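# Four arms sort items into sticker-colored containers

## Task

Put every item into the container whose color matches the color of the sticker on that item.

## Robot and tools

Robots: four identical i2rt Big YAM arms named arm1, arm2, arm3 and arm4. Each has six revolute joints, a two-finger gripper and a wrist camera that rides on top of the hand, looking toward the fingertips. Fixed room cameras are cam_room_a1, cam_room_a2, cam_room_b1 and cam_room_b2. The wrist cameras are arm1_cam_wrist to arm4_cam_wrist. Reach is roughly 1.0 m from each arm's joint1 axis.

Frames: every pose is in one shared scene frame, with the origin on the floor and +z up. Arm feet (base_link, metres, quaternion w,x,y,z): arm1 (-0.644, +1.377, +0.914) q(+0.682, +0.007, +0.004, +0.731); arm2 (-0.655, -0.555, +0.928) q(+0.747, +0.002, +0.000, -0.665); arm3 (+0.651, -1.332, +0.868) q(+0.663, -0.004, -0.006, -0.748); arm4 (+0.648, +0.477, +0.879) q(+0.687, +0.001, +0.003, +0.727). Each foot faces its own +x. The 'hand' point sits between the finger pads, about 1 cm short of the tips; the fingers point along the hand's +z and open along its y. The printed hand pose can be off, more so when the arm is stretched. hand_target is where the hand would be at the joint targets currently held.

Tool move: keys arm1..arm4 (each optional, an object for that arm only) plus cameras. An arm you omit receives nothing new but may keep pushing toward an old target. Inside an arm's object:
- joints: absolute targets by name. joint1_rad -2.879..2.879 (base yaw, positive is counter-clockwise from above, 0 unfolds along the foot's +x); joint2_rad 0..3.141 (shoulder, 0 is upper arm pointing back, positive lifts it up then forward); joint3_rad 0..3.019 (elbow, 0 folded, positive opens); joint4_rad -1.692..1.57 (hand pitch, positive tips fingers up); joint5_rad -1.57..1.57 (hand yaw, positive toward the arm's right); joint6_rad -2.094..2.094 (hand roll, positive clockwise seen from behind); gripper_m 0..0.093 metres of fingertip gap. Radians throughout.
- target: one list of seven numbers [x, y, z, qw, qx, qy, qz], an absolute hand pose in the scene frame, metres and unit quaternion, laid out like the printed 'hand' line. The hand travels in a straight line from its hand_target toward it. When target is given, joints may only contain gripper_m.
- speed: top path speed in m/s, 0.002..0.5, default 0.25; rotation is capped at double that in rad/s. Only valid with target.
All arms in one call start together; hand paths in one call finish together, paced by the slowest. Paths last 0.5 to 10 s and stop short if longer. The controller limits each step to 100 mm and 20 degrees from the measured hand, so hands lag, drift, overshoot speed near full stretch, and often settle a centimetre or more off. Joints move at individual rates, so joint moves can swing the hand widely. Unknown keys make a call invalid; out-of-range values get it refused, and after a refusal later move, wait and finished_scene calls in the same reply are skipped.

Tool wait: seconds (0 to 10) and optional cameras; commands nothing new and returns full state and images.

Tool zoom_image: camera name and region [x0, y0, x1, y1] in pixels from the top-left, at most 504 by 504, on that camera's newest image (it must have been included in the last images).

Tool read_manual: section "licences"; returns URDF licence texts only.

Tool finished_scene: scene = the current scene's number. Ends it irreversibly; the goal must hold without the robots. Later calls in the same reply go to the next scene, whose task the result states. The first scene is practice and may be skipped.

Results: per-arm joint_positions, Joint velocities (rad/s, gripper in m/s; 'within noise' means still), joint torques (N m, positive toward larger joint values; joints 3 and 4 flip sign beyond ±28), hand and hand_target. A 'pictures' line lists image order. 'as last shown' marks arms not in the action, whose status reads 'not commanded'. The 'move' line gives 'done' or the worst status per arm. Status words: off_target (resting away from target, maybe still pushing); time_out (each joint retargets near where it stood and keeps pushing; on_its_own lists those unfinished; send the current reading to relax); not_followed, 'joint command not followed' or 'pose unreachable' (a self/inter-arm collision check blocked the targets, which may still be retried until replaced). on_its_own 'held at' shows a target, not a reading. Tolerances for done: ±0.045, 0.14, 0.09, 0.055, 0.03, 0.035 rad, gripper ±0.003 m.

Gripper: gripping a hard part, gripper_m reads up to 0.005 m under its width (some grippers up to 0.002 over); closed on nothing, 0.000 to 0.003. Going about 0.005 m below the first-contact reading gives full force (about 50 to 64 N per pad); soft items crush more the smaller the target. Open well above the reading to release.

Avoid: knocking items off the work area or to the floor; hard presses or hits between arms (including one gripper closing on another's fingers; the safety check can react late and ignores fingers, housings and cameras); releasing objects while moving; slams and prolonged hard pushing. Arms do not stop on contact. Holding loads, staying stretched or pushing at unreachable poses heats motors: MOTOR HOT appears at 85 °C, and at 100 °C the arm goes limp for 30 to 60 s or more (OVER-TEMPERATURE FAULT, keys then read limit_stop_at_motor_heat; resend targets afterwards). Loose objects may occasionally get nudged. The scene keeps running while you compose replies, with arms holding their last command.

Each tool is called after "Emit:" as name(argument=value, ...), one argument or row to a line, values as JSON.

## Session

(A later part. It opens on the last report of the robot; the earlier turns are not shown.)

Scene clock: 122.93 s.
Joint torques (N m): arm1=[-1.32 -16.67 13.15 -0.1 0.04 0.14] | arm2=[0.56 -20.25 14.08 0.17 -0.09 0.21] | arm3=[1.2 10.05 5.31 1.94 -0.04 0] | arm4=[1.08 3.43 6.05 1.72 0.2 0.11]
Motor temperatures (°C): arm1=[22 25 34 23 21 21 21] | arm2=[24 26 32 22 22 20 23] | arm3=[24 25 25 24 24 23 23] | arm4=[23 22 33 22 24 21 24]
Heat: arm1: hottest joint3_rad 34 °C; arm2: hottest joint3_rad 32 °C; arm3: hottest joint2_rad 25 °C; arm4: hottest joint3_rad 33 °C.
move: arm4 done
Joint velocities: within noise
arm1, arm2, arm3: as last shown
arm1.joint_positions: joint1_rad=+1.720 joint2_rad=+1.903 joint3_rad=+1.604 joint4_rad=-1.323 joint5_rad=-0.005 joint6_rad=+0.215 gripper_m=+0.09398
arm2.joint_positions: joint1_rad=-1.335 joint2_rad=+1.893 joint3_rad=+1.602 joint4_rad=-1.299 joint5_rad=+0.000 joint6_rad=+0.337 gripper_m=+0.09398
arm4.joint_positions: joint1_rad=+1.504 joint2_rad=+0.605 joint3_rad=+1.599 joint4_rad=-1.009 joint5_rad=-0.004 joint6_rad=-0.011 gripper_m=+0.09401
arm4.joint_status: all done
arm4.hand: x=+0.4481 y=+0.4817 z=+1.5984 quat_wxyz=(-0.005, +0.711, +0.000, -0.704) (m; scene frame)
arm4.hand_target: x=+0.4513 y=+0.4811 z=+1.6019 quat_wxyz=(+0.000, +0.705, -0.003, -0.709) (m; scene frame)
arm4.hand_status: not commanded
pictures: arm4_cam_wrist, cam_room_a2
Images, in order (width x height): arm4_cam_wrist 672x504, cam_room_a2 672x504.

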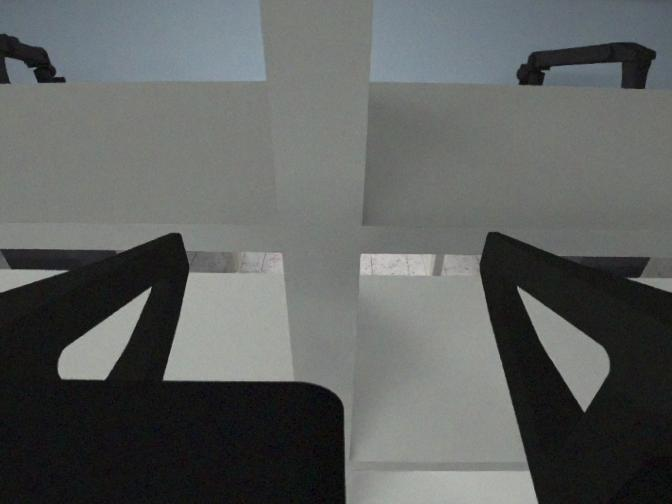

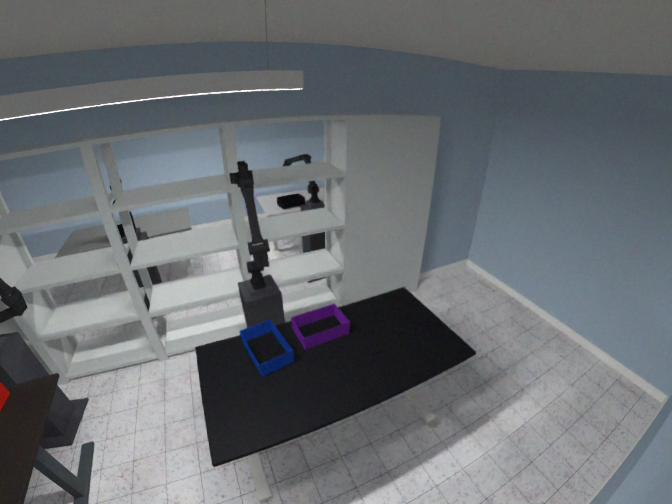

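Emit:
move(
  arm1={"target":[-1.20,1.25,0.95,0,0.9916,0,0.1296]},
  arm2={"target":[-1.18,-0.79,1.05,0,0.9916,0,0.1296]},
  cameras=["arm1_cam_wrist","arm2_cam_wrist","arm4_cam_wrist","cam_room_b1"],
)

Emit:
zoom_image(
  camera="arm2_cam_wrist",
  region=[200, 0, 420, 165],
)

Scene clock: 172.23 s.
Joint torques (N m): arm1=[-2.61 -19.78 13.37 -0.5 -0.04 -0.03] | arm2=[0.97 -19.9 14.79 -0.42 -0.19 0.2] | arm3=[1.26 10.11 5.35 2 -0.04 -0.01] | arm4=[1.55 3.72 6.19 1.7 0.18 0.12]
Motor temperatures (°C): arm1=[22 26 35 23 21 21 21] | arm2=[24 26 34 22 22 20 23] | arm3=[24 25 25 24 24 23 23] | arm4=[23 22 30 22 24 21 24]
Heat: arm1: hottest joint3_rad 35 °C; arm2: hottest joint3_rad 34 °C; arm3: hottest joint2_rad 25 °C; arm4: hottest joint3_rad 30 °C.
move: arm1 off_target; arm2 off_target
Joint velocities: within noise
arm1.joint_positions: joint1_rad=+1.720 joint2_rad=+2.155 joint3_rad=+1.691 joint4_rad=-1.428 joint5_rad=-0.056 joint6_rad=+0.207 gripper_m=+0.09398
arm1.joint_status: not commanded
arm1.hand: x=-1.1796 y=+1.2489 z=+0.9269 quat_wxyz=(-0.008, +0.988, +0.001, +0.155) (m; scene frame)
arm1.hand_target: x=-1.1989 y=+1.2504 z=+0.9503 quat_wxyz=(+0.000, +0.992, +0.000, +0.129) (m; scene frame)
arm1.hand_status: off_target (0.031 m and 3.1 deg from the pose sent, 0.081 m and 12.9 deg at the start)
arm2.joint_positions: joint1_rad=-1.299 joint2_rad=+2.018 joint3_rad=+1.800 joint4_rad=-1.601 joint5_rad=-0.098 joint6_rad=+0.364 gripper_m=+0.09398
arm2.joint_status: not commanded
arm2.hand: x=-1.1669 y=-0.7827 z=+1.0486 quat_wxyz=(+0.002, -0.991, -0.006, -0.134) (m; scene frame)
arm2.hand_target: x=-1.1793 y=-0.7898 z=+1.0499 quat_wxyz=(+0.000, -0.992, +0.000, -0.129) (m; scene frame)
arm2.hand_status: off_target (0.015 m and 0.9 deg from the pose sent, 0.041 m and 13.8 deg at the start)
arm3, arm4: as last shown
pictures: arm1_cam_wrist, arm2_cam_wrist, arm4_cam_wrist, cam_room_b1
Images, in order (width x height): arm1_cam_wrist 672x504, arm2_cam_wrist 672x504, arm4_cam_wrist 672x504, cam_room_b1 672x504.

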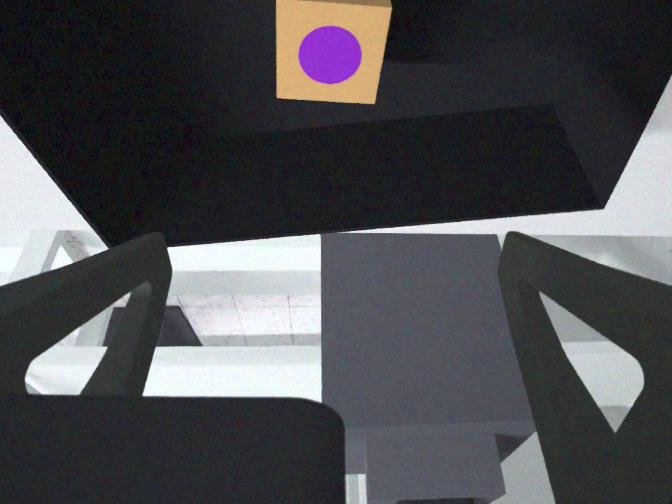

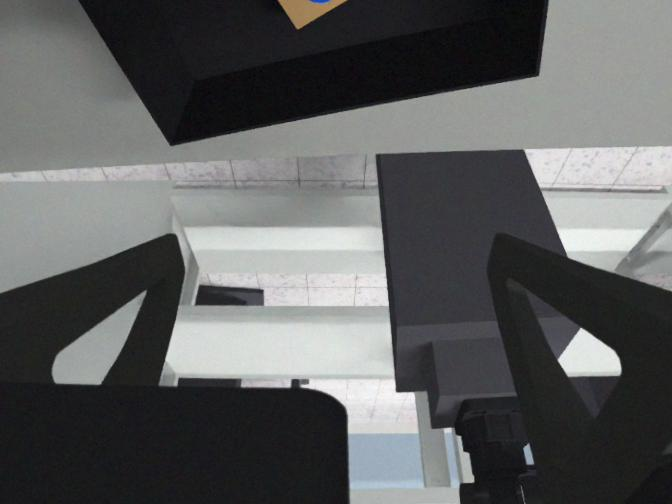

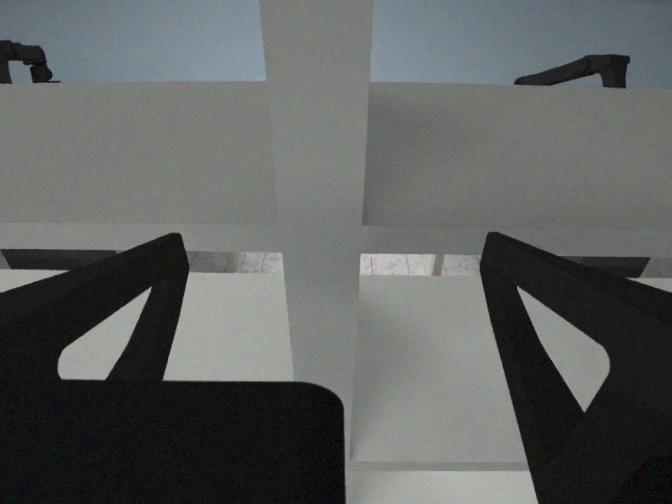

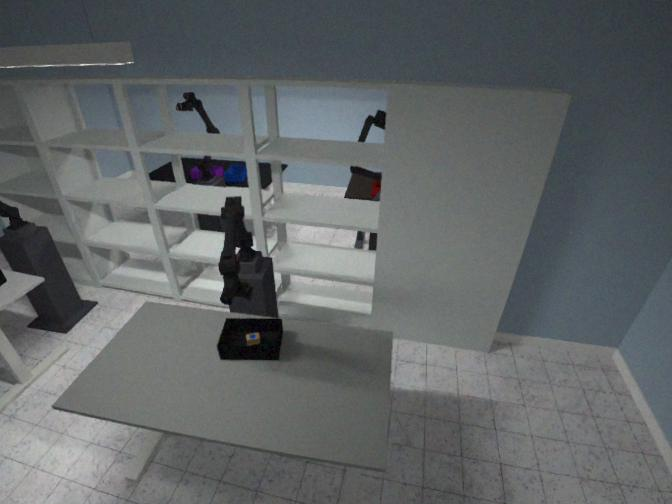

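Scaled by 2.291.

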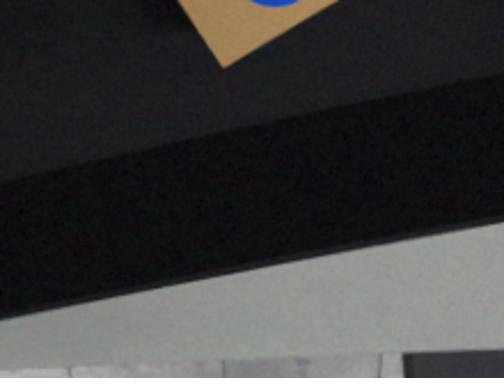

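Emit:
move(
  arm1={"target":[-1.184,1.251,0.853,0,0.9916,0,0.1296],"speed":0.15},
  arm2={"target":[-1.185,-0.797,0.95,-0.0335,0.9578,0.2566,0.1252],"speed":0.15},
  cameras=["arm1_cam_wrist","arm2_cam_wrist","cam_room_b1","cam_room_b2"],
)

Emit:
zoom_image(
  camera="cam_room_b2",
  region=[270, 220, 430, 380],
)

Emit:
zoom_image(
  camera="cam_room_b1",
  region=[170, 230, 330, 390],
)

Scene clock: 196.93 s.
Joint torques (N m): arm1=[-2.55 -16.85 8.08 0.4 -0.07 0.03] | arm2=[1.44 -20.54 8.83 0.66 0.14 -0.07] | arm3=[1.2 10.17 5.35 1.99 -0.05 0] | arm4=[1.03 3.72 6.22 1.72 0.2 0.13]
Motor temperatures (°C): arm1=[22 26 34 23 21 21 21] | arm2=[24 27 34 22 22 20 23] | arm3=[24 25 25 24 24 23 23] | arm4=[23 22 29 22 24 21 24]
Heat: arm1: hottest joint3_rad 34 °C; arm2: hottest joint3_rad 34 °C; arm3: hottest joint2_rad 25 °C; arm4: hottest joint3_rad 29 °C.
move: arm1 done; arm2 off_target
Joint velocities: within noise
arm1.joint_positions: joint1_rad=+1.720 joint2_rad=+2.216 joint3_rad=+1.612 joint4_rad=-1.234 joint5_rad=-0.058 joint6_rad=+0.207 gripper_m=+0.09398
arm1.joint_status: not commanded
arm1.hand: x=-1.1827 y=+1.2484 z=+0.8607 quat_wxyz=(-0.001, +0.992, +0.001, +0.129) (m; scene frame)
arm1.hand_target: x=-1.1839 y=+1.2511 z=+0.8532 quat_wxyz=(+0.000, +0.992, +0.000, +0.129) (m; scene frame)
arm1.hand_status: done (0.008 m and 0.3 deg from the pose sent, 0.074 m and 3.1 deg at the start)
arm2.joint_positions: joint1_rad=-1.262 joint2_rad=+2.128 joint3_rad=+1.791 joint4_rad=-1.451 joint5_rad=+0.017 joint6_rad=-0.072 gripper_m=+0.09398
arm2.joint_status: not commanded
arm2.hand: x=-1.1915 y=-0.7948 z=+0.9762 quat_wxyz=(+0.029, -0.963, -0.246, -0.106) (m; scene frame)
arm2.hand_target: x=-1.1844 y=-0.7966 z=+0.9508 quat_wxyz=(+0.033, -0.958, -0.257, -0.125) (m; scene frame)
arm2.hand_status: off_target (0.027 m and 2.6 deg from the pose sent, 0.101 m and 29.3 deg at the start)
arm3.joint_positions: joint1_rad=+0.075 joint2_rad=+0.276 joint3_rad=+1.523 joint4_rad=-1.599 joint5_rad=-0.185 joint6_rad=-0.597 gripper_m=+0.09396
arm3.joint_status: not commanded
arm3.hand: x=+0.6803 y=-1.3506 z=+1.4452 quat_wxyz=(-0.326, -0.350, -0.735, +0.481) (m; scene frame)
arm3.hand_target: x=+0.6804 y=-1.3484 z=+1.4507 quat_wxyz=(-0.328, -0.347, -0.731, +0.487) (m; scene frame)
arm3.hand_status: not commanded
arm4: as last shown
pictures: arm1_cam_wrist, arm2_cam_wrist, cam_room_b1, cam_room_b2
Images, in order (width x height): arm1_cam_wrist 672x504, arm2_cam_wrist 672x504, cam_room_b1 672x504, cam_room_b2 672x504.

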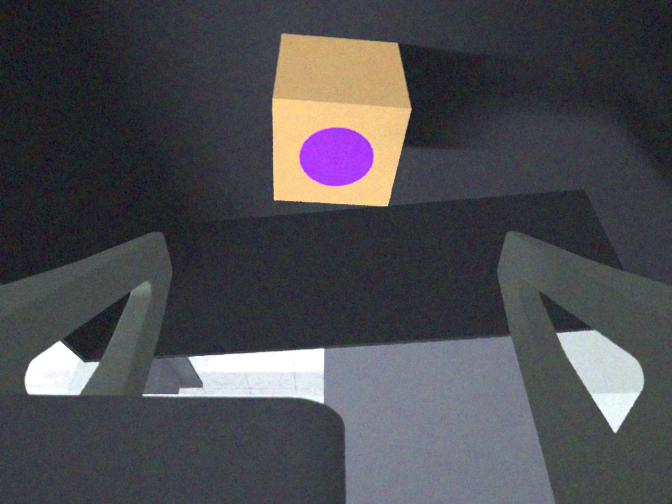

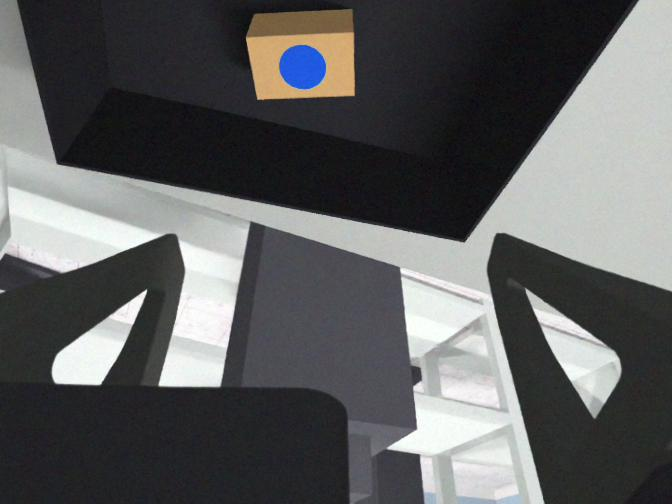

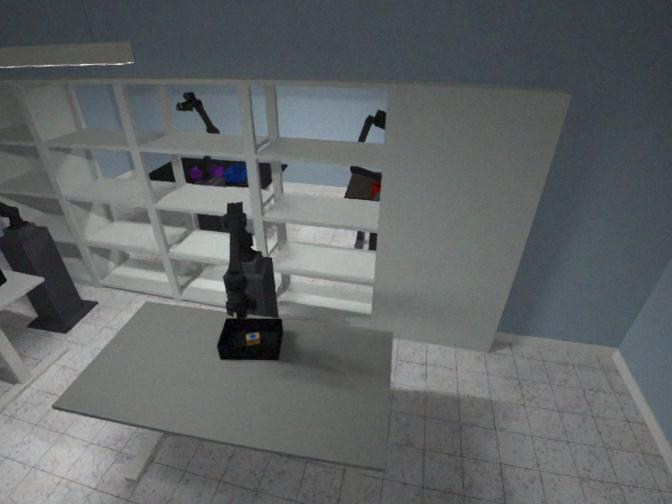

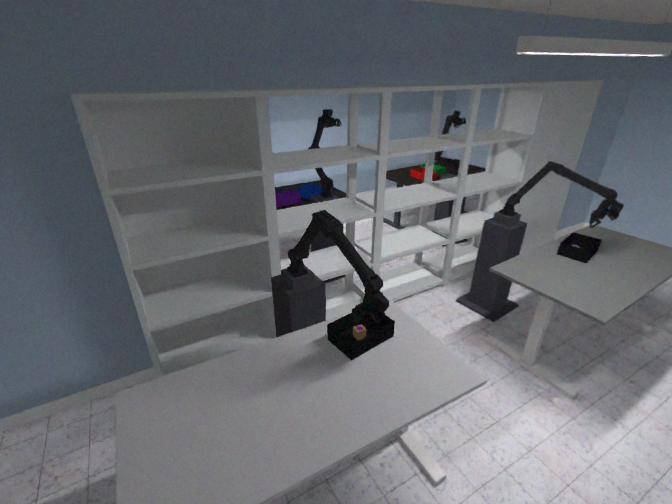

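Scaled by 3.150.

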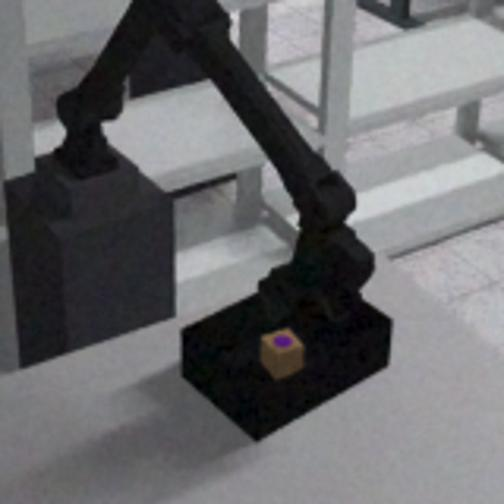

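Scaled by 3.150.

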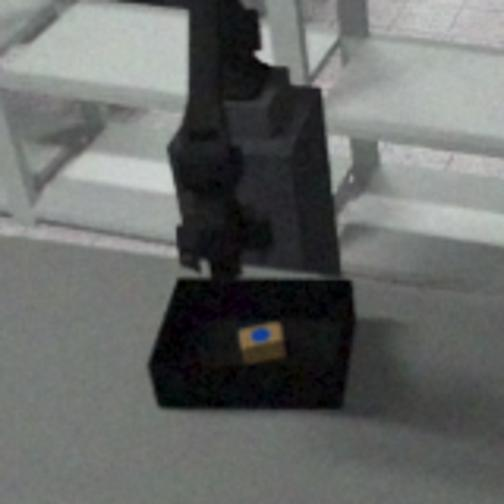

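Emit:
move(
  arm1={"target":[-1.160,1.253,0.735,0,0.9848,0,0.1736],"speed":0.1},
  arm2={"target":[-1.165,-0.803,0.84,-0.0464,0.9490,0.2632,0.1673],"speed":0.1},
  cameras=["arm1_cam_wrist","arm2_cam_wrist","cam_room_b2"],
)

Emit:
zoom_image(
  camera="cam_room_b2",
  region=[300, 240, 420, 360],
)

Scene clock: 238.20 s.
Joint torques (N m): arm1=[-2.14 -16.15 7.73 -0.05 -0.12 0.03] | arm2=[1.49 -21.25 7.97 0.46 0.14 0.04] | arm3=[1.2 10.29 5.31 1.95 -0.05 -0.01] | arm4=[1.14 3.19 6.13 1.68 0.21 0.14]
Motor temperatures (°C): arm1=[22 26 32 23 21 21 21] | arm2=[24 27 32 22 22 20 23] | arm3=[24 25 25 24 24 23 23] | arm4=[23 22 28 22 24 21 24]
Heat: arm1: hottest joint3_rad 32 °C; arm2: hottest joint3_rad 32 °C; arm3: hottest joint2_rad 25 °C; arm4: hottest joint3_rad 28 °C.
move: arm1 off_target; arm2 off_target
Joint velocities: within noise
arm1.joint_positions: joint1_rad=+1.720 joint2_rad=+2.406 joint3_rad=+1.598 joint4_rad=-1.107 joint5_rad=-0.076 joint6_rad=+0.204 gripper_m=+0.09398
arm1.joint_status: not commanded
arm1.hand: x=-1.1605 y=+1.2509 z=+0.7492 quat_wxyz=(-0.001, +0.986, +0.000, +0.167) (m; scene frame)
arm1.hand_target: x=-1.1596 y=+1.2531 z=+0.7352 quat_wxyz=(+0.000, +0.985, +0.000, +0.174) (m; scene frame)
arm1.hand_status: off_target (0.014 m and 0.8 deg from the pose sent, 0.128 m and 5.2 deg at the start)
arm2.joint_positions: joint1_rad=-1.236 joint2_rad=+2.298 joint3_rad=+1.752 joint4_rad=-1.338 joint5_rad=+0.022 joint6_rad=-0.073 gripper_m=+0.09398
arm2.joint_status: not commanded
arm2.hand: x=-1.1742 y=-0.8023 z=+0.8624 quat_wxyz=(+0.041, -0.953, -0.257, -0.152) (m; scene frame)
arm2.hand_target: x=-1.1646 y=-0.8026 z=+0.8407 quat_wxyz=(+0.046, -0.949, -0.263, -0.167) (m; scene frame)
arm2.hand_status: off_target (0.024 m and 2.0 deg from the pose sent, 0.139 m and 7.7 deg at the start)
arm3, arm4: as last shown
pictures: arm1_cam_wrist, arm2_cam_wrist, cam_room_b2
Images, in order (width x height): arm1_cam_wrist 672x504, arm2_cam_wrist 672x504, cam_room_b2 672x504.

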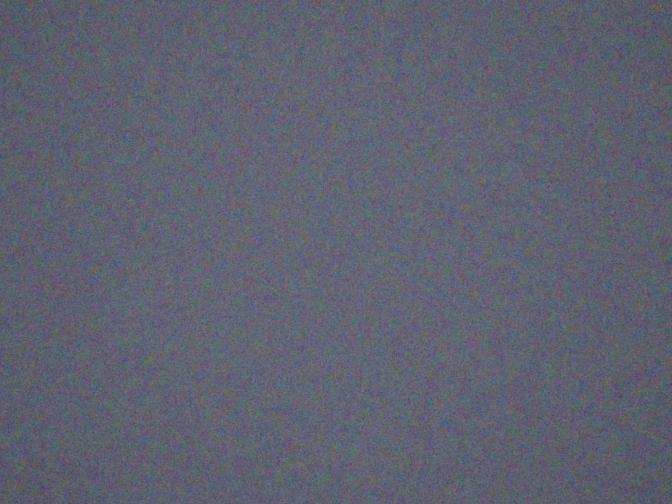

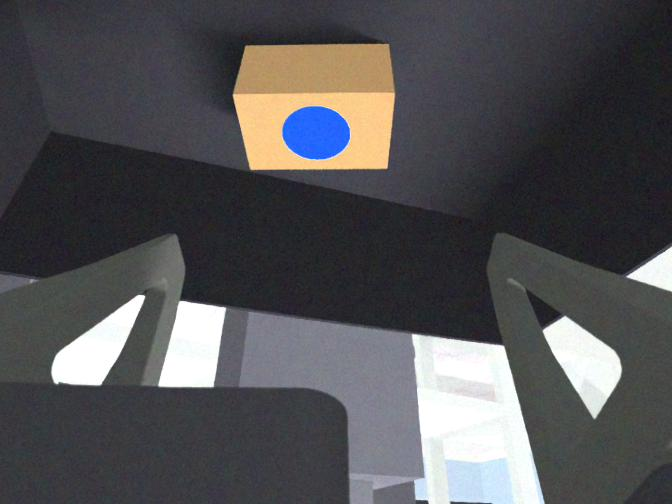

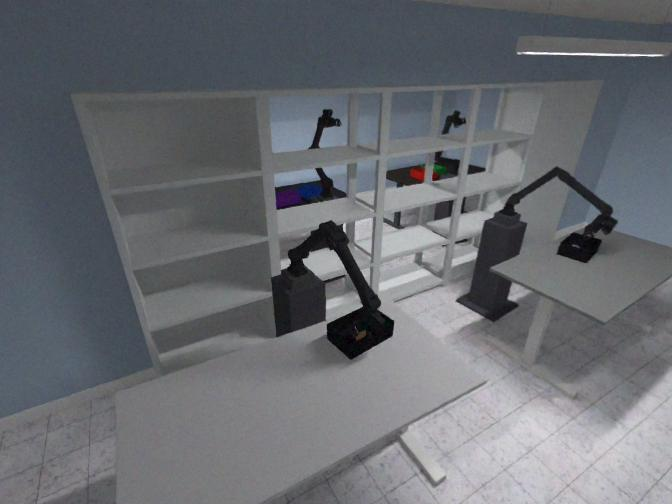

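Scaled by 4.200.

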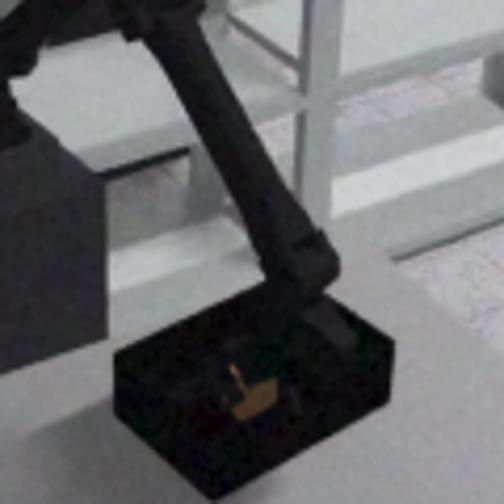

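Emit:
wait(
  seconds=0.1,
  cameras=["arm1_cam_wrist","cam_room_b1"],
)

Scene clock: 244.87 s.
Joint torques (N m): arm1=[-1.96 -15.68 7.83 0.13 -0.09 0.02] | arm2=[1.38 -21.66 7.99 0.43 0.14 0.03] | arm3=[1.08 10.05 5.35 1.96 -0.04 -0.01] | arm4=[1.49 3.55 6.2 1.88 0.16 0.14]
Motor temperatures (°C): arm1=[22 27 32 23 21 21 21] | arm2=[24 27 32 22 22 20 23] | arm3=[24 25 25 24 24 23 23] | arm4=[23 22 28 22 24 21 24]
Heat: arm1: hottest joint3_rad 32 °C; arm2: hottest joint3_rad 32 °C; arm3: hottest joint2_rad 25 °C; arm4: hottest joint3_rad 28 °C.
Joint velocities: within noise
arm1.joint_positions: joint1_rad=+1.720 joint2_rad=+2.406 joint3_rad=+1.598 joint4_rad=-1.107 joint5_rad=-0.076 joint6_rad=+0.204 gripper_m=+0.09398
arm1.joint_status: not commanded
arm1.hand: x=-1.1605 y=+1.2509 z=+0.7492 quat_wxyz=(-0.001, +0.986, +0.000, +0.167) (m; scene frame)
arm1.hand_target: x=-1.1596 y=+1.2531 z=+0.7352 quat_wxyz=(+0.000, +0.985, +0.000, +0.174) (m; scene frame)
arm1.hand_status: off_target (0.014 m and 0.8 deg from the pose sent, 0.128 m and 5.2 deg at the start)
arm2.joint_positions: joint1_rad=-1.236 joint2_rad=+2.298 joint3_rad=+1.752 joint4_rad=-1.338 joint5_rad=+0.022 joint6_rad=-0.073 gripper_m=+0.09398
arm2.joint_status: not commanded
arm2.hand: x=-1.1742 y=-0.8023 z=+0.8624 quat_wxyz=(+0.041, -0.953, -0.257, -0.152) (m; scene frame)
arm2.hand_target: x=-1.1646 y=-0.8026 z=+0.8407 quat_wxyz=(+0.046, -0.949, -0.263, -0.167) (m; scene frame)
arm2.hand_status: off_target (0.024 m and 2.0 deg from the pose sent, 0.139 m and 7.7 deg at the start)
arm3.joint_positions: joint1_rad=+0.075 joint2_rad=+0.276 joint3_rad=+1.523 joint4_rad=-1.599 joint5_rad=-0.185 joint6_rad=-0.597 gripper_m=+0.09396
arm3.joint_status: not commanded
arm3.hand: x=+0.6803 y=-1.3506 z=+1.4452 quat_wxyz=(-0.326, -0.350, -0.735, +0.481) (m; scene frame)
arm3.hand_target: x=+0.6804 y=-1.3484 z=+1.4507 quat_wxyz=(-0.328, -0.347, -0.731, +0.487) (m; scene frame)
arm3.hand_status: not commanded
arm4.joint_positions: joint1_rad=+1.504 joint2_rad=+0.605 joint3_rad=+1.599 joint4_rad=-1.009 joint5_rad=-0.004 joint6_rad=-0.011 gripper_m=+0.09401
arm4.joint_status: not commanded
arm4.hand: x=+0.4481 y=+0.4817 z=+1.5984 quat_wxyz=(-0.005, +0.711, +0.000, -0.704) (m; scene frame)
arm4.hand_target: x=+0.4513 y=+0.4811 z=+1.6019 quat_wxyz=(+0.000, +0.705, -0.003, -0.709) (m; scene frame)
arm4.hand_status: not commanded
wait: 0.10 s; at rest from the start
pictures: arm1_cam_wrist, cam_room_b1
Images, in order (width x height): arm1_cam_wrist 672x504, cam_room_b1 672x504.

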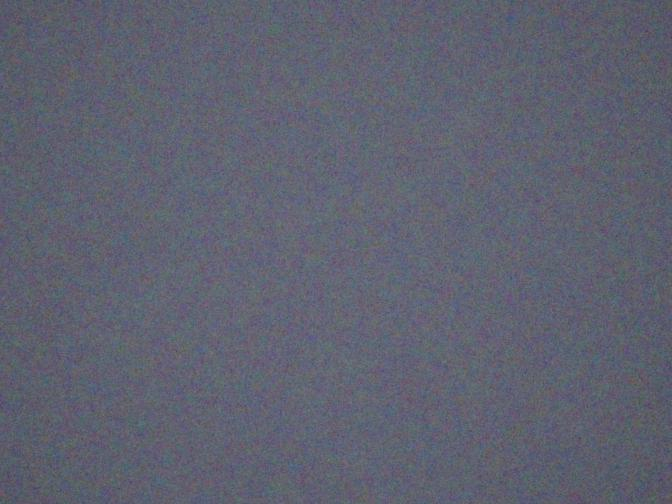

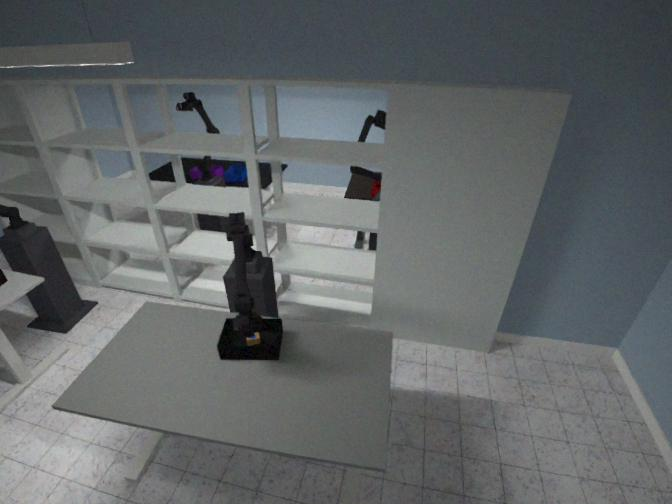

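Emit:
move(
  arm1={"target":[-1.158,1.253,0.740,0,0.9945,0,0.1045],"speed":0.1},
  cameras=["arm1_cam_wrist"],
)

Scene clock: 254.93 s.
Joint torques (N m): arm1=[-1.38 -19.37 4.88 0.32 -0.03 0.16] | arm2=[1.44 -21.66 7.97 0.47 0.13 0.03] | arm3=[1.2 10.11 5.3 1.95 -0.05 -0.01] | arm4=[1.2 3.43 6.2 1.76 0.2 0.13]
Motor temperatures (°C): arm1=[22 28 31 23 21 21 21] | arm2=[24 28 31 22 22 20 23] | arm3=[24 25 25 24 24 23 23] | arm4=[23 22 28 22 24 21 24]
Heat: arm1: hottest joint3_rad 31 °C; arm2: hottest joint3_rad 31 °C; arm3: hottest joint2_rad 25 °C; arm4: hottest joint3_rad 28 °C.
move: arm1 done
Joint velocities: within noise
arm1.joint_positions: joint1_rad=+1.720 joint2_rad=+2.364 joint3_rad=+1.485 joint4_rad=-0.917 joint5_rad=-0.052 joint6_rad=+0.205 gripper_m=+0.09398
arm1.joint_status: not commanded
arm1.hand: x=-1.1604 y=+1.2551 z=+0.7360 quat_wxyz=(+0.000, +0.994, +0.003, +0.107) (m; scene frame)
arm1.hand_target: x=-1.1581 y=+1.2531 z=+0.7399 quat_wxyz=(+0.000, +0.995, +0.000, +0.105) (m; scene frame)
arm1.hand_status: done (0.005 m and 0.5 deg from the pose sent, 0.010 m and 7.2 deg at the start)
arm2, arm3, arm4: as last shown
pictures: arm1_cam_wrist
Images, in order (width x height): arm1_cam_wrist 672x504.

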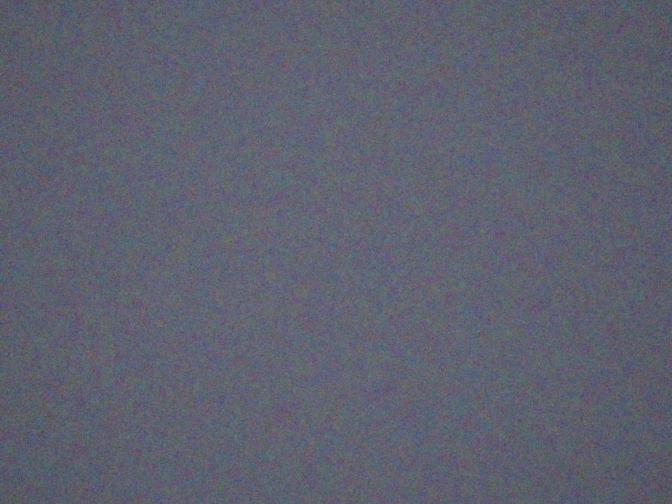

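Emit:
move(
  cameras=["cam_room_b2","arm1_cam_wrist"],
)

Emit:
zoom_image(
  camera="cam_room_b2",
  region=[310, 270, 410, 370],
)

Scene clock: 257.47 s.
Joint torques (N m): arm1=[-1.08 -18.61 4.89 0.23 -0.01 0.14] | arm2=[1.49 -21.54 7.97 0.44 0.15 0.02] | arm3=[1.38 10.05 5.35 1.98 -0.06 -0.01] | arm4=[1.14 3.19 6.12 1.87 0.21 0.15]
Motor temperatures (°C): arm1=[22 28 31 23 21 21 21] | arm2=[24 28 31 22 22 20 23] | arm3=[24 25 25 24 24 23 23] | arm4=[23 22 28 22 24 21 24]
Heat: arm1: hottest joint3_rad 31 °C; arm2: hottest joint3_rad 31 °C; arm3: hottest joint2_rad 25 °C; arm4: hottest joint3_rad 28 °C.
Joint velocities: within noise
arm1.joint_positions: joint1_rad=+1.720 joint2_rad=+2.364 joint3_rad=+1.485 joint4_rad=-0.917 joint5_rad=-0.052 joint6_rad=+0.205 gripper_m=+0.09398
arm1.joint_status: not commanded
arm1.hand: x=-1.1604 y=+1.2551 z=+0.7360 quat_wxyz=(+0.000, +0.994, +0.003, +0.107) (m; scene frame)
arm1.hand_target: x=-1.1581 y=+1.2531 z=+0.7399 quat_wxyz=(+0.000, +0.995, +0.000, +0.105) (m; scene frame)
arm1.hand_status: done (0.005 m and 0.5 deg from the pose sent, 0.010 m and 7.2 deg at the start)
arm2.joint_positions: joint1_rad=-1.236 joint2_rad=+2.298 joint3_rad=+1.752 joint4_rad=-1.338 joint5_rad=+0.022 joint6_rad=-0.073 gripper_m=+0.09398
arm2.joint_status: not commanded
arm2.hand: x=-1.1742 y=-0.8023 z=+0.8624 quat_wxyz=(+0.041, -0.953, -0.257, -0.152) (m; scene frame)
arm2.hand_target: x=-1.1646 y=-0.8026 z=+0.8407 quat_wxyz=(+0.046, -0.949, -0.263, -0.167) (m; scene frame)
arm2.hand_status: not commanded
arm3.joint_positions: joint1_rad=+0.075 joint2_rad=+0.276 joint3_rad=+1.523 joint4_rad=-1.599 joint5_rad=-0.185 joint6_rad=-0.597 gripper_m=+0.09396
arm3.joint_status: not commanded
arm3.hand: x=+0.6803 y=-1.3506 z=+1.4452 quat_wxyz=(-0.326, -0.350, -0.735, +0.481) (m; scene frame)
arm3.hand_target: x=+0.6804 y=-1.3484 z=+1.4507 quat_wxyz=(-0.328, -0.347, -0.731, +0.487) (m; scene frame)
arm3.hand_status: not commanded
arm4.joint_positions: joint1_rad=+1.504 joint2_rad=+0.605 joint3_rad=+1.599 joint4_rad=-1.009 joint5_rad=-0.004 joint6_rad=-0.011 gripper_m=+0.09401
arm4.joint_status: not commanded
arm4.hand: x=+0.4481 y=+0.4817 z=+1.5984 quat_wxyz=(-0.005, +0.711, +0.000, -0.704) (m; scene frame)
arm4.hand_target: x=+0.4513 y=+0.4811 z=+1.6019 quat_wxyz=(+0.000, +0.705, -0.003, -0.709) (m; scene frame)
arm4.hand_status: not commanded
pictures: arm1_cam_wrist, cam_room_b2
Images, in order (width x height): arm1_cam_wrist 672x504, cam_room_b2 672x504.

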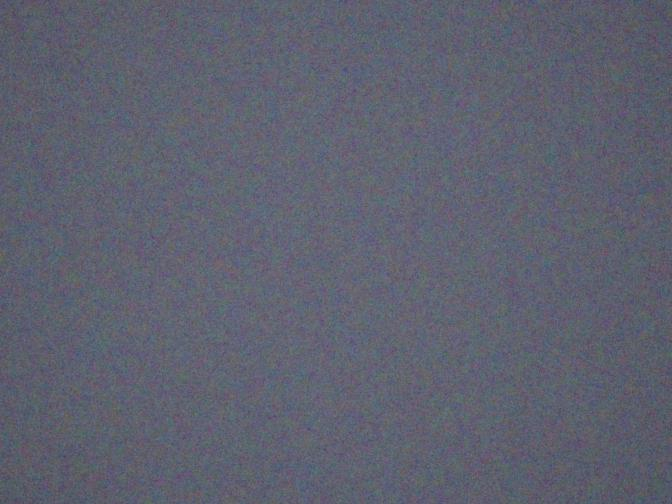

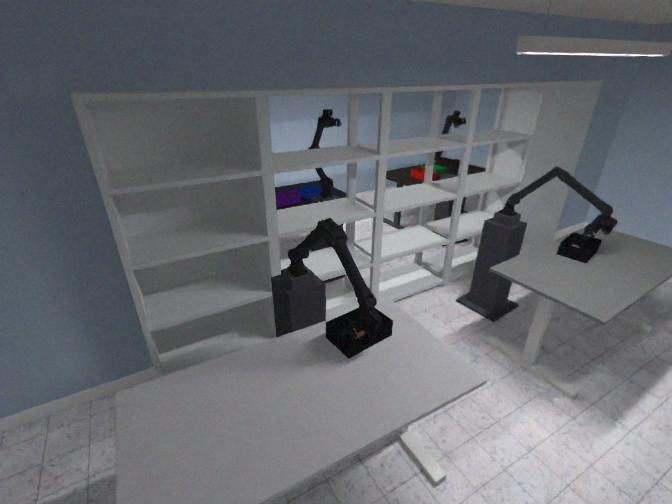

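Scaled by 5.040.

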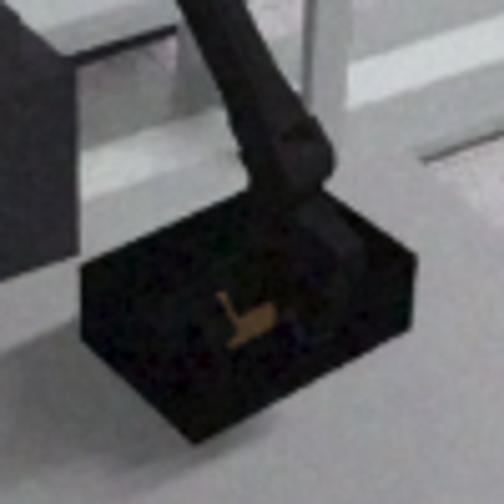

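Emit:
move(
  arm1={"joints":{"gripper_m":0.04}},
  cameras=["arm1_cam_wrist"],
)

Scene clock: 261.60 s.
Joint torques (N m): arm1=[-1.55 -18.32 4.97 0.31 -0.02 0.11] | arm2=[1.55 -21.6 7.95 0.44 0.13 0.03] | arm3=[1.2 10.17 5.37 1.98 -0.04 0] | arm4=[1.44 3.19 6.17 1.78 0.22 0.16]
Motor temperatures (°C): arm1=[22 28 31 23 21 21 21] | arm2=[24 29 31 22 22 20 23] | arm3=[24 25 25 24 24 23 23] | arm4=[23 22 28 22 24 21 24]
Heat: arm1: hottest joint3_rad 31 °C; arm2: hottest joint3_rad 31 °C; arm3: hottest joint2_rad 25 °C; arm4: hottest joint3_rad 28 °C.
move: arm1 off_target
Joint velocities: within noise
arm1.joint_positions: joint1_rad=+1.720 joint2_rad=+2.364 joint3_rad=+1.485 joint4_rad=-0.917 joint5_rad=-0.052 joint6_rad=+0.206 gripper_m=+0.05328
arm1.joint_status: gripper_m off_target (ended at +0.05330, target +0.04000)
arm1.hand: x=-1.1605 y=+1.2551 z=+0.7362 quat_wxyz=(+0.000, +0.994, +0.003, +0.107) (m; scene frame)
arm1.hand_target: x=-1.1580 y=+1.2531 z=+0.7399 quat_wxyz=(+0.000, +0.995, +0.000, +0.105) (m; scene frame)
arm1.hand_status: not commanded
arm2, arm3, arm4: as last shown
pictures: arm1_cam_wrist
Images, in order (width x height): arm1_cam_wrist 672x504.

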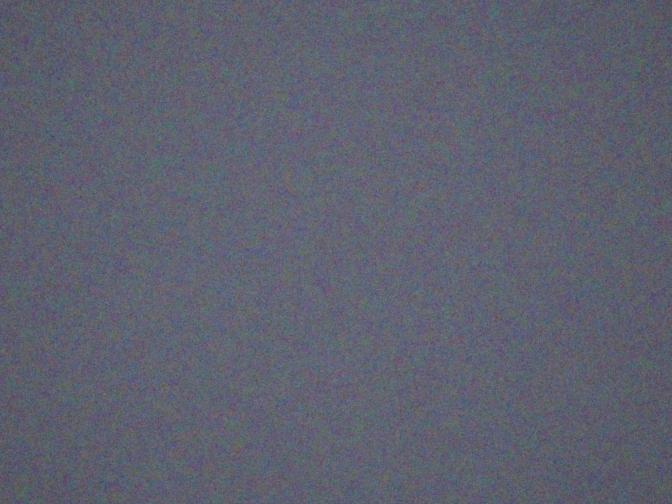

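Emit:
move(
  arm1={"target":[-1.160,1.255,0.90,0,0.9945,0,0.1045],"speed":0.15},
  arm2={"target":[-1.150,-0.800,0.785,-0.0275,0.9595,0.2616,0.1008],"speed":0.1},
  cameras=["arm1_cam_wrist","arm2_cam_wrist"],
)

Scene clock: 276.30 s.
Joint torques (N m): arm1=[-1.49 -18.26 11.06 -0.58 0.02 0.1] | arm2=[1.61 -22.36 6.87 0.7 -0.17 0.12] | arm3=[1.44 10.17 5.35 1.95 -0.05 -0.01] | arm4=[1.44 3.49 6.11 1.74 0.18 0.13]
Motor temperatures (°C): arm1=[22 29 30 23 21 21 22] | arm2=[24 29 30 22 22 20 23] | arm3=[24 25 25 24 24 23 23] | arm4=[23 22 28 22 24 21 24]
Heat: arm1: hottest joint3_rad 30 °C; arm2: hottest joint3_rad 30 °C; arm3: hottest joint2_rad 25 °C; arm4: hottest joint3_rad 28 °C.
move: arm1 off_target; arm2 off_target
Joint velocities: within noise
arm1.joint_positions: joint1_rad=+1.720 joint2_rad=+2.097 joint3_rad=+1.453 joint4_rad=-1.192 joint5_rad=-0.052 joint6_rad=+0.207 gripper_m=+0.05327
arm1.joint_status: not commanded
arm1.hand: x=-1.1423 y=+1.2583 z=+0.8790 quat_wxyz=(-0.004, +0.992, +0.002, +0.127) (m; scene frame)
arm1.hand_target: x=-1.1592 y=+1.2552 z=+0.9002 quat_wxyz=(+0.000, +0.995, +0.000, +0.104) (m; scene frame)
arm1.hand_status: off_target (0.028 m and 2.6 deg from the pose sent, 0.164 m and 0.5 deg at the start)
arm2.joint_positions: joint1_rad=-1.233 joint2_rad=+2.298 joint3_rad=+1.556 joint4_rad=-1.022 joint5_rad=+0.016 joint6_rad=-0.073 gripper_m=+0.09398
arm2.joint_status: not commanded
arm2.hand: x=-1.1581 y=-0.7973 z=+0.7952 quat_wxyz=(+0.027, -0.961, -0.260, -0.094) (m; scene frame)
arm2.hand_target: x=-1.1500 y=-0.7999 z=+0.7853 quat_wxyz=(+0.028, -0.960, -0.262, -0.101) (m; scene frame)
arm2.hand_status: off_target (0.013 m and 0.8 deg from the pose sent, 0.081 m and 6.2 deg at the start)
arm3, arm4: as last shown
pictures: arm1_cam_wrist, arm2_cam_wrist
Images, in order (width x height): arm1_cam_wrist 672x504, arm2_cam_wrist 672x504.

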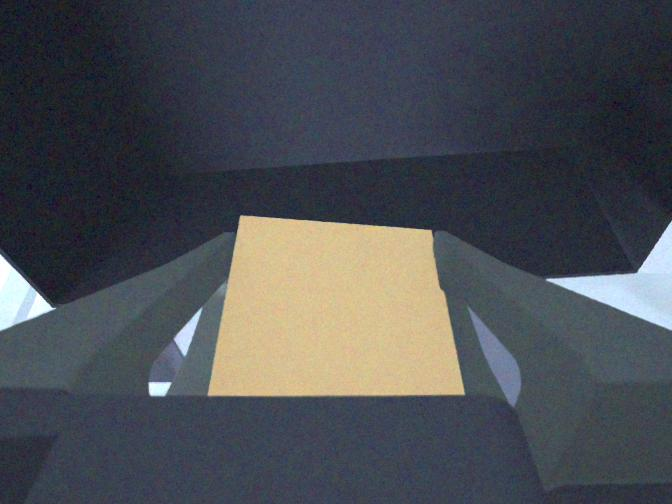

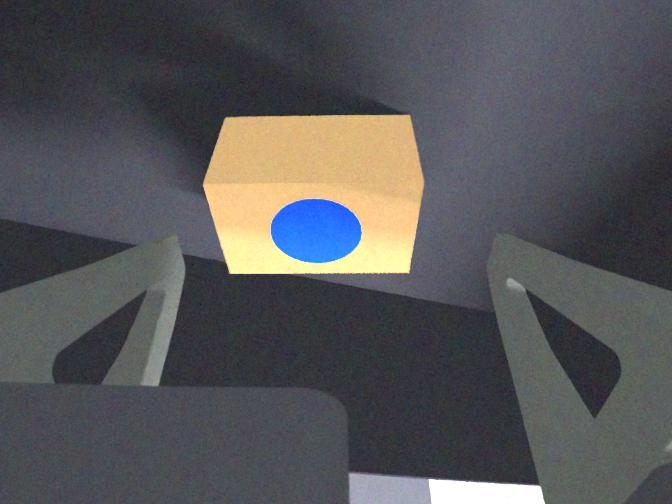

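Emit:
move(
  arm2={"target":[-1.140,-0.7975,0.732,-0.0275,0.9595,0.2616,0.1008],"speed":0.08},
  cameras=["arm2_cam_wrist","cam_room_b1"],
)

Scene clock: 283.37 s.
Joint torques (N m): arm1=[-2.32 -17.9 11.14 -0.5 0.04 0.09] | arm2=[1.49 -19.72 6.6 0.92 -0.15 0.16] | arm3=[1.32 10.05 5.33 1.94 -0.05 -0.01] | arm4=[1.44 3.72 6.15 1.81 0.2 0.17]
Motor temperatures (°C): arm1=[22 29 31 23 21 21 22] | arm2=[24 29 30 22 22 20 23] | arm3=[24 25 25 24 24 23 23] | arm4=[23 22 28 22 24 21 24]
Heat: arm1: hottest joint3_rad 31 °C; arm2: hottest joint3_rad 30 °C; arm3: hottest joint2_rad 25 °C; arm4: hottest joint3_rad 28 °C.
move: arm2 off_target
Joint velocities: within noise
arm1, arm3, arm4: as last shown
arm2.joint_positions: joint1_rad=-1.229 joint2_rad=+2.351 joint3_rad=+1.532 joint4_rad=-0.923 joint5_rad=+0.015 joint6_rad=-0.073 gripper_m=+0.09398
arm2.joint_status: not commanded
arm2.hand: x=-1.1540 y=-0.7981 z=+0.7572 quat_wxyz=(+0.025, -0.961, -0.262, -0.084) (m; scene frame)
arm2.hand_target: x=-1.1394 y=-0.7969 z=+0.7331 quat_wxyz=(+0.028, -0.959, -0.262, -0.101) (m; scene frame)
arm2.hand_status: off_target (0.029 m and 2.0 deg from the pose sent, 0.066 m and 0.8 deg at the start)
pictures: arm2_cam_wrist, cam_room_b1
Images, in order (width x height): arm2_cam_wrist 672x504, cam_room_b1 672x504.

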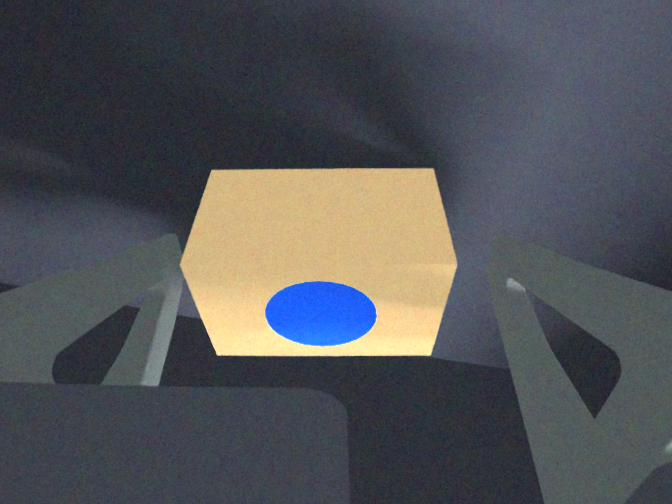

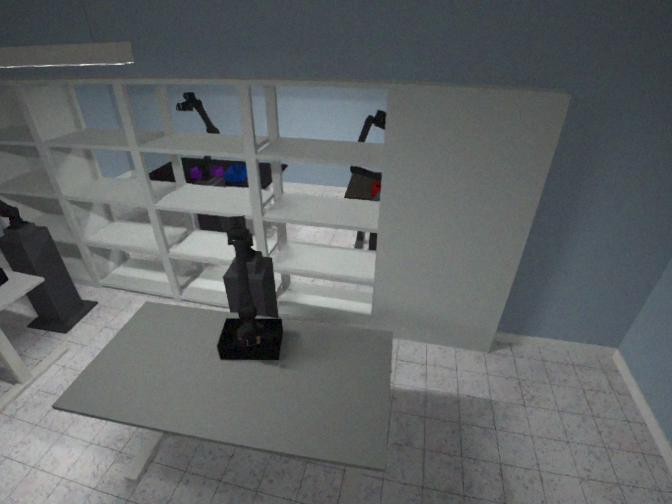

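Emit:
move(
  arm2={"target":[-1.130,-0.802,0.715,-0.0275,0.9595,0.2616,0.1008],"speed":0.08},
  cameras=["arm2_cam_wrist","cam_room_b1"],
)

Scene clock: 286.60 s.
Joint torques (N m): arm1=[-1.44 -18.43 11.21 -0.4 0.05 0.08] | arm2=[1.67 -18.2 6.17 1.09 -0.21 0.16] | arm3=[1.32 10.05 5.31 1.99 -0.05 0] | arm4=[1.14 3.43 6.15 1.8 0.2 0.13]
Motor temperatures (°C): arm1=[22 29 31 23 21 21 22] | arm2=[24 29 30 22 22 20 23] | arm3=[24 25 25 24 24 23 23] | arm4=[23 22 28 22 24 21 24]
Heat: arm1: hottest joint3_rad 31 °C; arm2: hottest joint3_rad 30 °C; arm3: hottest joint2_rad 25 °C; arm4: hottest joint3_rad 28 °C.
move: arm2 off_target
Joint velocities: within noise
arm1, arm3, arm4: as last shown
arm2.joint_positions: joint1_rad=-1.216 joint2_rad=+2.354 joint3_rad=+1.517 joint4_rad=-0.888 joint5_rad=+0.013 joint6_rad=-0.059 gripper_m=+0.09398
arm2.joint_status: not commanded
arm2.hand: x=-1.1505 y=-0.8045 z=+0.7508 quat_wxyz=(+0.024, -0.962, -0.262, -0.075) (m; scene frame)
arm2.hand_target: x=-1.1289 y=-0.8009 z=+0.7173 quat_wxyz=(+0.028, -0.960, -0.262, -0.101) (m; scene frame)
arm2.hand_status: off_target (0.041 m and 3.0 deg from the pose sent, 0.049 m and 2.0 deg at the start)
pictures: arm2_cam_wrist, cam_room_b1
Images, in order (width x height): arm2_cam_wrist 672x504, cam_room_b1 672x504.

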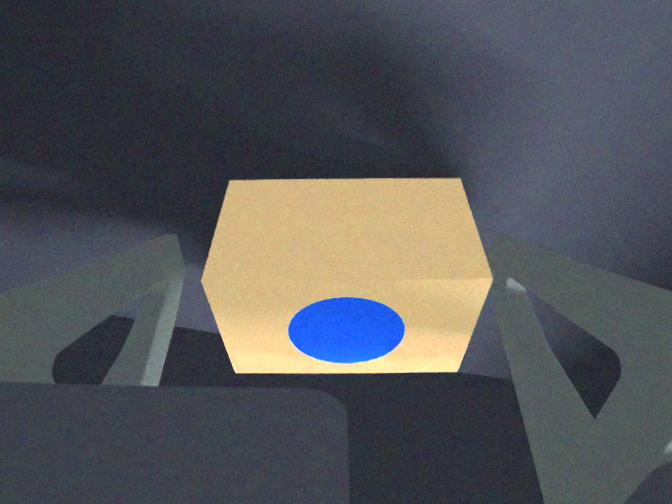

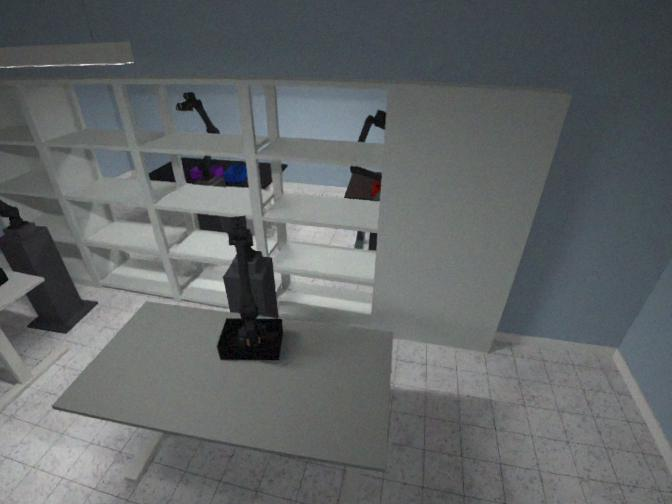

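Emit:
move(
  arm2={"target":[-1.145,-0.799,0.81,-0.0457,0.9501,0.2590,0.1675],"speed":0.1},
  cameras=["arm2_cam_wrist"],
)

Emit:
move(
  arm2={"target":[-1.137,-0.799,0.733,-0.0457,0.9501,0.2590,0.1675],"speed":0.1},
  cameras=["arm2_cam_wrist","cam_room_b1"],
)

Scene clock: 297.37 s.
Joint torques (N m): arm1=[-1.67 -17.96 11.17 -0.53 0.03 0.08] | arm2=[0.56 -24.53 10.71 -0.72 0.14 0.04] | arm3=[1.2 10.05 5.33 1.95 -0.05 -0.01] | arm4=[1.44 3.25 6.08 1.78 0.19 0.13]
Motor temperatures (°C): arm1=[22 29 31 23 21 21 22] | arm2=[24 29 30 22 22 20 23] | arm3=[24 25 25 24 24 23 23] | arm4=[23 22 28 22 24 21 24]
Heat: arm1: hottest joint3_rad 31 °C; arm2: hottest joint3_rad 30 °C; arm3: hottest joint2_rad 25 °C; arm4: hottest joint3_rad 28 °C.
move: arm2 off_target
Joint velocities: within noise
arm1, arm3, arm4: as last shown
arm2.joint_positions: joint1_rad=-1.216 joint2_rad=+2.348 joint3_rad=+1.617 joint4_rad=-1.220 joint5_rad=+0.016 joint6_rad=-0.059 gripper_m=+0.09398
arm2.joint_status: not commanded
arm2.hand: x=-1.1273 y=-0.7922 z=+0.7960 quat_wxyz=(+0.048, -0.947, -0.259, -0.185) (m; scene frame)
arm2.hand_target: x=-1.1444 y=-0.7987 z=+0.8104 quat_wxyz=(+0.046, -0.950, -0.259, -0.167) (m; scene frame)
arm2.hand_status: off_target (0.024 m and 2.0 deg from the pose sent, 0.060 m and 10.9 deg at the start)
pictures: arm2_cam_wrist
Images, in order (width x height): arm2_cam_wrist 672x504.

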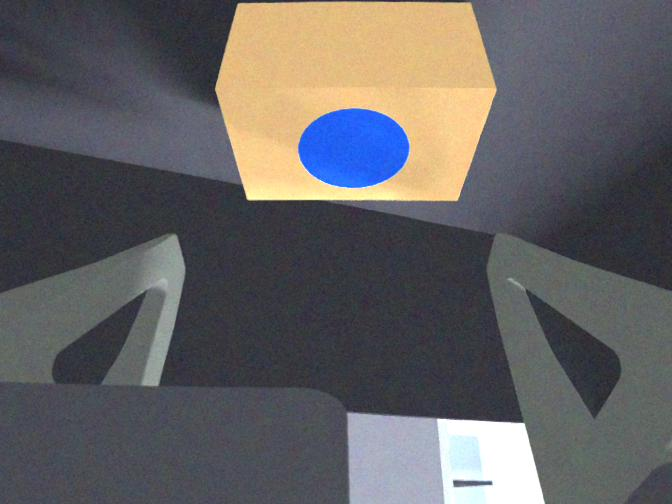

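Scene clock: 298.67 s.
Joint torques (N m): arm1=[-2.26 -18.26 11.33 -0.59 0.05 0.08] | arm2=[1.08 -18.02 9.99 0.66 0.05 0.11] | arm3=[1.2 9.93 5.39 1.96 -0.04 0] | arm4=[1.38 3.6 6.04 1.76 0.21 0.14]
Motor temperatures (°C): arm1=[22 29 31 23 21 21 22] | arm2=[24 29 30 22 22 20 23] | arm3=[24 25 25 24 24 23 23] | arm4=[23 22 28 22 24 21 24]
Heat: arm1: hottest joint3_rad 31 °C; arm2: hottest joint3_rad 30 °C; arm3: hottest joint2_rad 25 °C; arm4: hottest joint3_rad 28 °C.
move: arm2 off_target
Joint velocities: within noise
arm1, arm3, arm4: as last shown
arm2.joint_positions: joint1_rad=-1.216 joint2_rad=+2.394 joint3_rad=+1.618 joint4_rad=-1.122 joint5_rad=+0.016 joint6_rad=-0.059 gripper_m=+0.09398
arm2.joint_status: not commanded
arm2.hand: x=-1.1365 y=-0.7968 z=+0.7642 quat_wxyz=(+0.043, -0.952, -0.260, -0.159) (m; scene frame)
arm2.hand_target: x=-1.1355 y=-0.7982 z=+0.7342 quat_wxyz=(+0.046, -0.950, -0.259, -0.167) (m; scene frame)
arm2.hand_status: off_target (0.031 m and 1.0 deg from the pose sent, 0.064 m and 2.0 deg at the start)
pictures: arm2_cam_wrist, cam_room_b1
Images, in order (width x height): arm2_cam_wrist 672x504, cam_room_b1 672x504.

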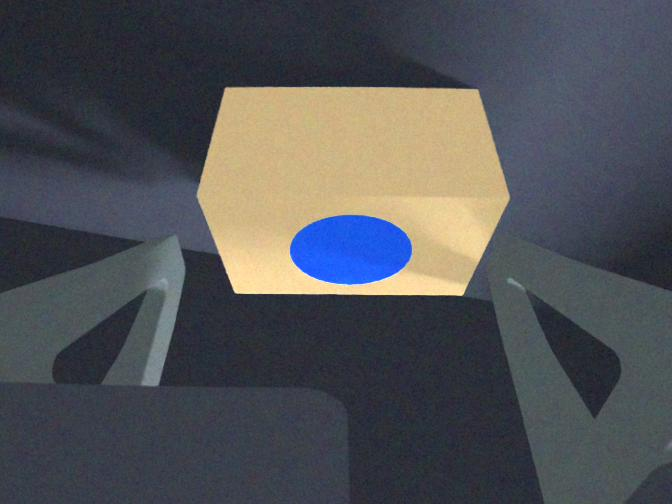

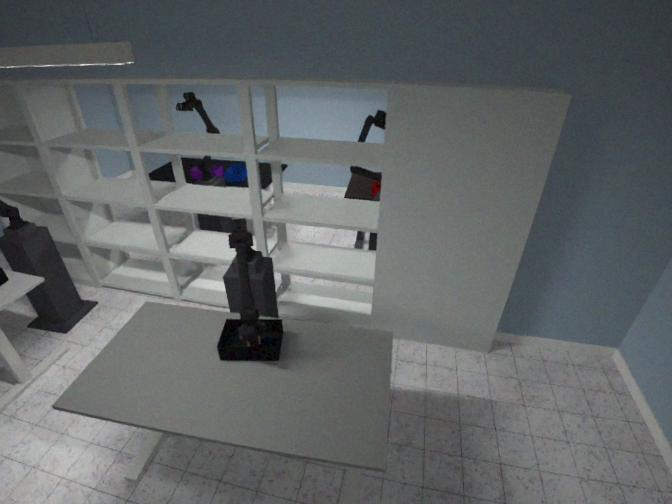

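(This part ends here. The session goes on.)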